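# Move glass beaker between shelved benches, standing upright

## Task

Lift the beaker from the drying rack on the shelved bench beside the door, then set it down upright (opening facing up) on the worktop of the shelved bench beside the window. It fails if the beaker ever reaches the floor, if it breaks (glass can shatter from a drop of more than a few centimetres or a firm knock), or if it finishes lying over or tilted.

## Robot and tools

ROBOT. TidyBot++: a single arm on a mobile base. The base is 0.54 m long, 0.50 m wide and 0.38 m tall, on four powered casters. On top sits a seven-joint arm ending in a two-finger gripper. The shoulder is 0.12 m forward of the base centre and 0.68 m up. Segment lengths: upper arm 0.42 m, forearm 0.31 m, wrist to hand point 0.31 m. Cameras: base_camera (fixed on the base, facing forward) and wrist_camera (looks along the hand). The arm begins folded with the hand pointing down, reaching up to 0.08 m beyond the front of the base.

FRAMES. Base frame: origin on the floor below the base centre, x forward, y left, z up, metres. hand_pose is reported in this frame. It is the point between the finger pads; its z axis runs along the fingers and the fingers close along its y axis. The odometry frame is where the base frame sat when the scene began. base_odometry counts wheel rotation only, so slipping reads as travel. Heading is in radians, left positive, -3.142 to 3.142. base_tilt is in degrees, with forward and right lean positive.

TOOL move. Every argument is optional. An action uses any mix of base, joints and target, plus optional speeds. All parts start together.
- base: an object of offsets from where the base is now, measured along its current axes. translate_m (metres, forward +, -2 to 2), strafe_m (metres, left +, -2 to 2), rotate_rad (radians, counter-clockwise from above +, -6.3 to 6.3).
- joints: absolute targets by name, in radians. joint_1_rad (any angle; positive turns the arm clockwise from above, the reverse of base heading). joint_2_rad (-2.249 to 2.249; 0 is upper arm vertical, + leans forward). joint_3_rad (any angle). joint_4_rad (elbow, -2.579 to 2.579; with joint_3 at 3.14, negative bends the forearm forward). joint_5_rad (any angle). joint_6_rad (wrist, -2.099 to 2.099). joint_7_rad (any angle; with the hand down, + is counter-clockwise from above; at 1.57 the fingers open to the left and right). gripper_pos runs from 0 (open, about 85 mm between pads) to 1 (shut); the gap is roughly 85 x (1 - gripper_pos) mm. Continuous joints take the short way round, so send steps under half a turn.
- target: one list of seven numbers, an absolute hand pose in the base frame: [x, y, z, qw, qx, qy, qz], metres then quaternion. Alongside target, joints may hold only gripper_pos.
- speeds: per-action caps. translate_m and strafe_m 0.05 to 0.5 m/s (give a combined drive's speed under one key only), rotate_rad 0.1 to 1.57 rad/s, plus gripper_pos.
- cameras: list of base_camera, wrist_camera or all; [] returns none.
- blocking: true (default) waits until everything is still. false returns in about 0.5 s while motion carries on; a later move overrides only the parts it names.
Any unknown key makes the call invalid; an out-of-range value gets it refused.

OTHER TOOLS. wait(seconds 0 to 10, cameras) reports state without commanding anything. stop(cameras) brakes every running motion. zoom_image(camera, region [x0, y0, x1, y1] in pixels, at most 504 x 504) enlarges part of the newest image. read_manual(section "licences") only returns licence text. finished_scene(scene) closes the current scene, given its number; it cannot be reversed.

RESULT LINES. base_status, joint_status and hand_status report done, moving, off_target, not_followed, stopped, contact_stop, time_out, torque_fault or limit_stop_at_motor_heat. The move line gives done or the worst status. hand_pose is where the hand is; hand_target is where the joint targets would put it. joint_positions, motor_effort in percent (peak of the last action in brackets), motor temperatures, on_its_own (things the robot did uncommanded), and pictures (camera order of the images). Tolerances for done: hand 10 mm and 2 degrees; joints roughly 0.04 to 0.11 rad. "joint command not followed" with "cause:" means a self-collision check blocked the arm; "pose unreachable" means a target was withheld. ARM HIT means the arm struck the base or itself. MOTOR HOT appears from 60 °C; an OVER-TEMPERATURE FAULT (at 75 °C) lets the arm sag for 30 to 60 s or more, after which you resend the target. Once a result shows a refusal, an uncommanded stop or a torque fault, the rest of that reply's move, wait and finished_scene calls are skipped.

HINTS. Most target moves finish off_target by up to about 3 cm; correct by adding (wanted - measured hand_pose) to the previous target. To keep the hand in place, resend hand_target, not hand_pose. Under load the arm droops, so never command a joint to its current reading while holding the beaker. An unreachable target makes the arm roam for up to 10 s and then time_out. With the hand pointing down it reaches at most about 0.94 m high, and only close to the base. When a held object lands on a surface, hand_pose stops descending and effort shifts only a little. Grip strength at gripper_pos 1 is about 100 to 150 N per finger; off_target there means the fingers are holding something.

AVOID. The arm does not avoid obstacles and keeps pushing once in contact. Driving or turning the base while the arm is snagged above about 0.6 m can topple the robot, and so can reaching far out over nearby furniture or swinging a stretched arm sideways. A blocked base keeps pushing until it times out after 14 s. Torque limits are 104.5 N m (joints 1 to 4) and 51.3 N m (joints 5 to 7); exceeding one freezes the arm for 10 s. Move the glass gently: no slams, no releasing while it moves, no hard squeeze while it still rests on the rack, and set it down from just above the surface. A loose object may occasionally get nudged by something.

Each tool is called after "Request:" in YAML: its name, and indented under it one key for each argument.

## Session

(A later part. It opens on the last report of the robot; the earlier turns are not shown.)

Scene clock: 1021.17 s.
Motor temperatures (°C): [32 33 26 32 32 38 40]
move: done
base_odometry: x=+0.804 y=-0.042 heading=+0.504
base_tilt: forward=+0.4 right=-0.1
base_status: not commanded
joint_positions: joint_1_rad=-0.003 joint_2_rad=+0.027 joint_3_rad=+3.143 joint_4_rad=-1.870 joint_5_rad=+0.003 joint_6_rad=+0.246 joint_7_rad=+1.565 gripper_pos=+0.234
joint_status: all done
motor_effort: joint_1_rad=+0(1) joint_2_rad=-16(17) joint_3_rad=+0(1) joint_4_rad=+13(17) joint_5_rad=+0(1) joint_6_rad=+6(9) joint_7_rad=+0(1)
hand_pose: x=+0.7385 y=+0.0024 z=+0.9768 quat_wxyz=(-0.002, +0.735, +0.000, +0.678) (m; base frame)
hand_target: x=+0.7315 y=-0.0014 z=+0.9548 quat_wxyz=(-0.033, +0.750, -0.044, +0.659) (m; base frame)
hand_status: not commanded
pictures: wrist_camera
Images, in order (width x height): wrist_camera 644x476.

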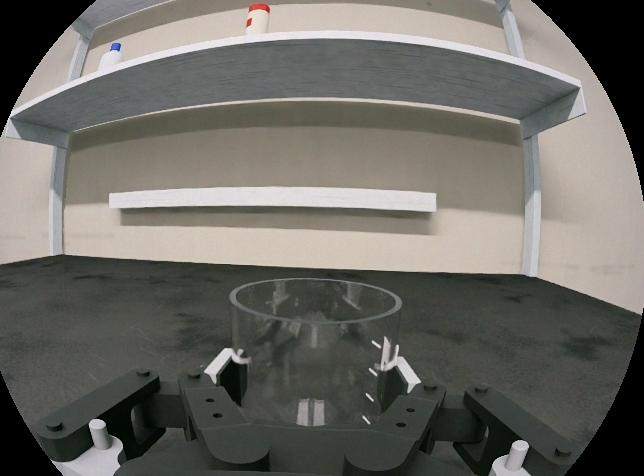

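Request:
move:
  joints: {"joint_2_rad": 0.005, "joint_4_rad": -1.875, "joint_6_rad": 0.25}
  cameras: ["wrist_camera"]

Scene clock: 1032.80 s.
Motor temperatures (°C): [32 33 26 32 32 38 40]
move: done
base_odometry: x=+0.804 y=-0.042 heading=+0.504
base_tilt: forward=+0.4 right=-0.1
base_status: not commanded
joint_positions: joint_1_rad=-0.003 joint_2_rad=+0.027 joint_3_rad=+3.143 joint_4_rad=-1.870 joint_5_rad=+0.003 joint_6_rad=+0.246 joint_7_rad=+1.565 gripper_pos=+0.234
joint_status: all done
motor_effort: joint_1_rad=+0(1) joint_2_rad=-18(19) joint_3_rad=+0(1) joint_4_rad=+15(15) joint_5_rad=+0(0) joint_6_rad=+8(8) joint_7_rad=+0(0)
hand_pose: x=+0.7383 y=+0.0024 z=+0.9770 quat_wxyz=(-0.002, +0.735, +0.000, +0.678) (m; base frame)
hand_target: x=+0.7313 y=-0.0017 z=+0.9884 quat_wxyz=(-0.034, +0.727, -0.043, +0.685) (m; base frame)
hand_status: not commanded
pictures: wrist_camera
Images, in order (width x height): wrist_camera 644x476.

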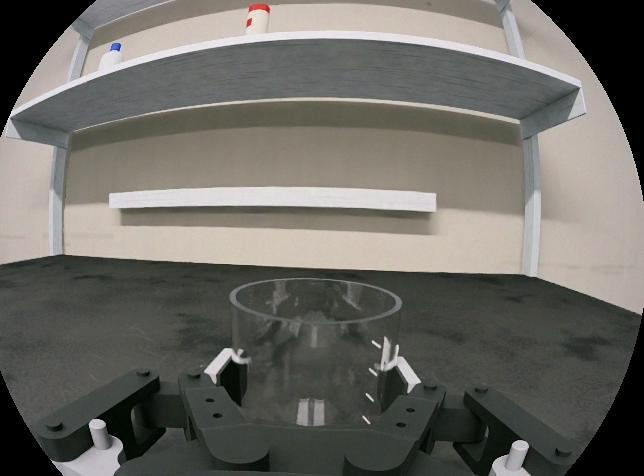

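Request:
move:
  joints: {"joint_2_rad": -0.005, "joint_4_rad": -1.86, "joint_6_rad": 0.27}
  cameras: []

Request:
move:
  joints: {"gripper_pos": 0.22}
  cameras: ["wrist_camera"]

Scene clock: 1039.93 s.
Motor temperatures (°C): [32 33 26 32 32 38 40]
move: done
base_odometry: x=+0.804 y=-0.042 heading=+0.504
base_tilt: forward=+0.4 right=-0.1
base_status: not commanded
joint_positions: joint_1_rad=-0.003 joint_2_rad=+0.026 joint_3_rad=+3.143 joint_4_rad=-1.870 joint_5_rad=+0.003 joint_6_rad=+0.246 joint_7_rad=+1.565 gripper_pos=+0.234
joint_status: all done
motor_effort: joint_1_rad=+0(1) joint_2_rad=-19(20) joint_3_rad=+0(1) joint_4_rad=+17(17) joint_5_rad=+0(0) joint_6_rad=+10(10) joint_7_rad=+0(0)
hand_pose: x=+0.7382 y=+0.0024 z=+0.9772 quat_wxyz=(-0.002, +0.735, +0.000, +0.678) (m; base frame)
hand_target: x=+0.7299 y=-0.0020 z=+1.0099 quat_wxyz=(-0.035, +0.711, -0.043, +0.701) (m; base frame)
hand_status: not commanded
pictures: none
No camera images: "cameras" was empty.

Scene clock: 1040.53 s.
Motor temperatures (°C): [32 33 26 32 32 38 40]
move: done
base_odometry: x=+0.804 y=-0.042 heading=+0.504
base_tilt: forward=+0.4 right=-0.1
base_status: not commanded
joint_positions: joint_1_rad=-0.003 joint_2_rad=+0.026 joint_3_rad=+3.143 joint_4_rad=-1.870 joint_5_rad=+0.003 joint_6_rad=+0.246 joint_7_rad=+1.565 gripper_pos=+0.218
joint_status: all done
motor_effort: joint_1_rad=+0(1) joint_2_rad=-19(20) joint_3_rad=+0(1) joint_4_rad=+17(17) joint_5_rad=+0(0) joint_6_rad=+10(10) joint_7_rad=+0(0)
hand_pose: x=+0.7382 y=+0.0024 z=+0.9772 quat_wxyz=(-0.002, +0.735, +0.000, +0.678) (m; base frame)
hand_target: x=+0.7299 y=-0.0020 z=+1.0099 quat_wxyz=(-0.035, +0.711, -0.043, +0.701) (m; base frame)
hand_status: not commanded
pictures: wrist_camera
Images, in order (width x height): wrist_camera 644x476.

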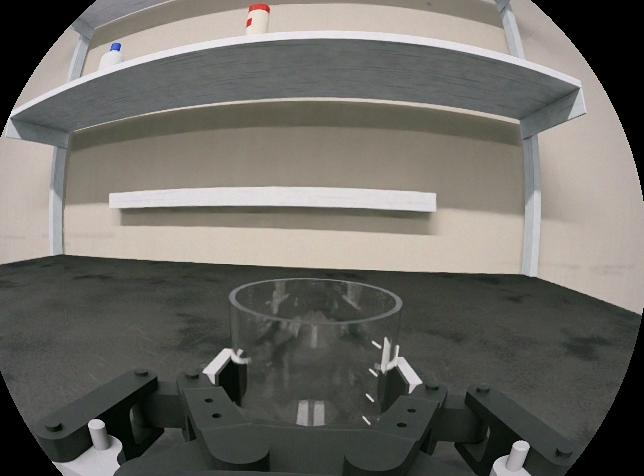

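Request:
move:
  joints: {"gripper_pos": 0.15}
  cameras: ["wrist_camera"]

Request:
zoom_image:
  camera: "wrist_camera"
  region: [200, 240, 440, 440]

Scene clock: 1046.43 s.
Motor temperatures (°C): [32 33 26 32 32 38 40]
move: done
base_odometry: x=+0.804 y=-0.042 heading=+0.504
base_tilt: forward=+0.4 right=-0.1
base_status: not commanded
joint_positions: joint_1_rad=-0.003 joint_2_rad=+0.026 joint_3_rad=+3.143 joint_4_rad=-1.870 joint_5_rad=+0.003 joint_6_rad=+0.246 joint_7_rad=+1.565 gripper_pos=+0.150
joint_status: all done
motor_effort: joint_1_rad=-1(1) joint_2_rad=-20(20) joint_3_rad=+0(1) joint_4_rad=+16(18) joint_5_rad=+0(0) joint_6_rad=+9(10) joint_7_rad=+0(0)
hand_pose: x=+0.7382 y=+0.0024 z=+0.9772 quat_wxyz=(-0.002, +0.735, +0.000, +0.678) (m; base frame)
hand_target: x=+0.7299 y=-0.0020 z=+1.0099 quat_wxyz=(-0.035, +0.711, -0.043, +0.701) (m; base frame)
hand_status: not commanded
pictures: wrist_camera
Images, in order (width x height): wrist_camera 644x476.

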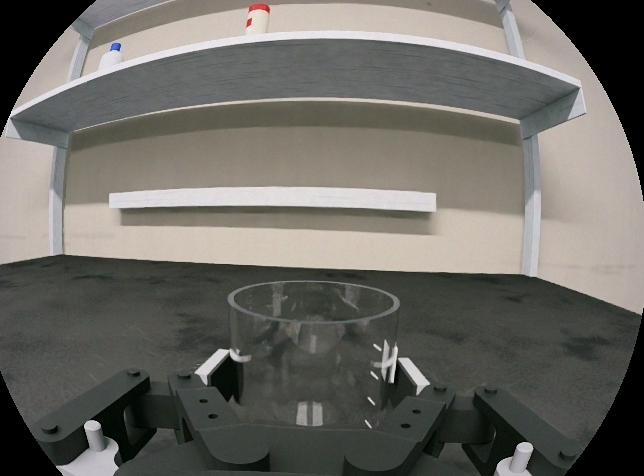

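Scaled by 2.100.

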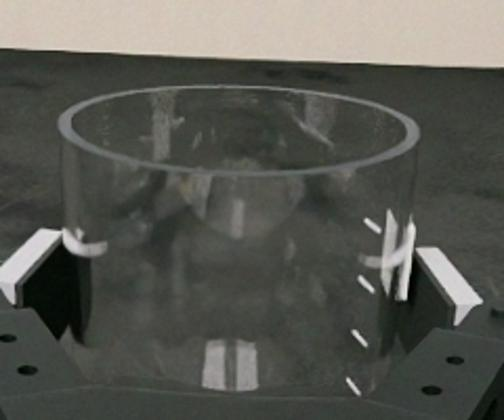

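Request:
move:
  joints: {"gripper_pos": 0.0}
  cameras: ["wrist_camera"]

Request:
move:
  base: {"translate_m": -0.2}
  speeds: {"translate_m": 0.1}
  cameras: ["wrist_camera"]

Scene clock: 1053.20 s.
Motor temperatures (°C): [32 33 26 32 32 38 40]
move: done
base_odometry: x=+0.804 y=-0.042 heading=+0.504
base_tilt: forward=+0.4 right=-0.1
base_status: not commanded
joint_positions: joint_1_rad=-0.003 joint_2_rad=+0.026 joint_3_rad=+3.143 joint_4_rad=-1.870 joint_5_rad=+0.003 joint_6_rad=+0.246 joint_7_rad=+1.565 gripper_pos=+0.000
joint_status: all done
motor_effort: joint_1_rad=+0(1) joint_2_rad=-18(20) joint_3_rad=+0(1) joint_4_rad=+16(17) joint_5_rad=+0(1) joint_6_rad=+9(10) joint_7_rad=+0(0)
hand_pose: x=+0.7382 y=+0.0024 z=+0.9772 quat_wxyz=(-0.002, +0.735, +0.000, +0.678) (m; base frame)
hand_target: x=+0.7299 y=-0.0020 z=+1.0099 quat_wxyz=(-0.035, +0.711, -0.043, +0.701) (m; base frame)
hand_status: not commanded
pictures: wrist_camera
Images, in order (width x height): wrist_camera 644x476.

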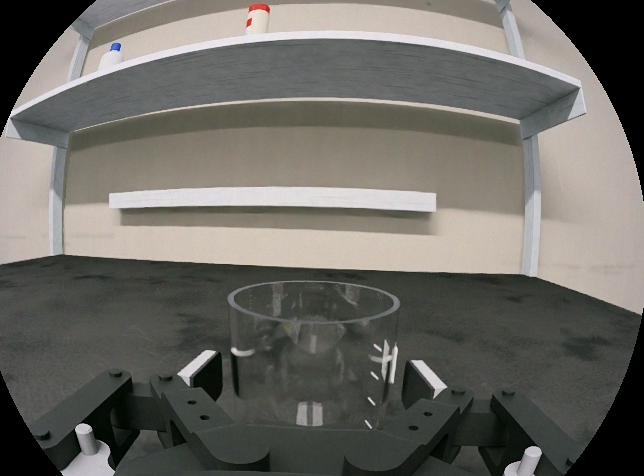

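Scene clock: 1055.70 s.
Motor temperatures (°C): [32 33 26 32 32 38 40]
move: done
base_odometry: x=+0.629 y=-0.138 heading=+0.504
base_tilt: forward=+0.4 right=-0.1
base_status: done
joint_positions: joint_1_rad=-0.003 joint_2_rad=+0.021 joint_3_rad=+3.143 joint_4_rad=-1.870 joint_5_rad=+0.002 joint_6_rad=+0.246 joint_7_rad=+1.565 gripper_pos=+0.000
joint_status: not commanded
motor_effort: joint_1_rad=+0(2) joint_2_rad=-18(22) joint_3_rad=+0(2) joint_4_rad=+17(17) joint_5_rad=+0(1) joint_6_rad=+9(10) joint_7_rad=+0(0)
hand_pose: x=+0.7367 y=+0.0023 z=+0.9805 quat_wxyz=(-0.002, +0.733, -0.001, +0.680) (m; base frame)
hand_target: x=+0.7299 y=-0.0020 z=+1.0099 quat_wxyz=(-0.035, +0.711, -0.043, +0.701) (m; base frame)
hand_status: not commanded
pictures: wrist_camera
Images, in order (width x height): wrist_camera 644x476.

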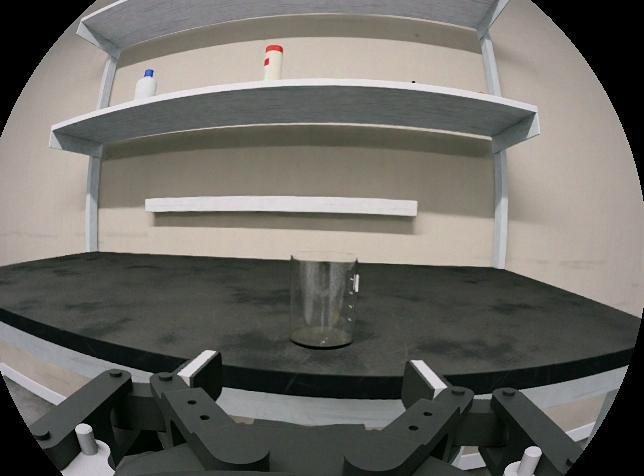

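Request:
finished_scene:
  scene: 1

The scene is finished: the task was done.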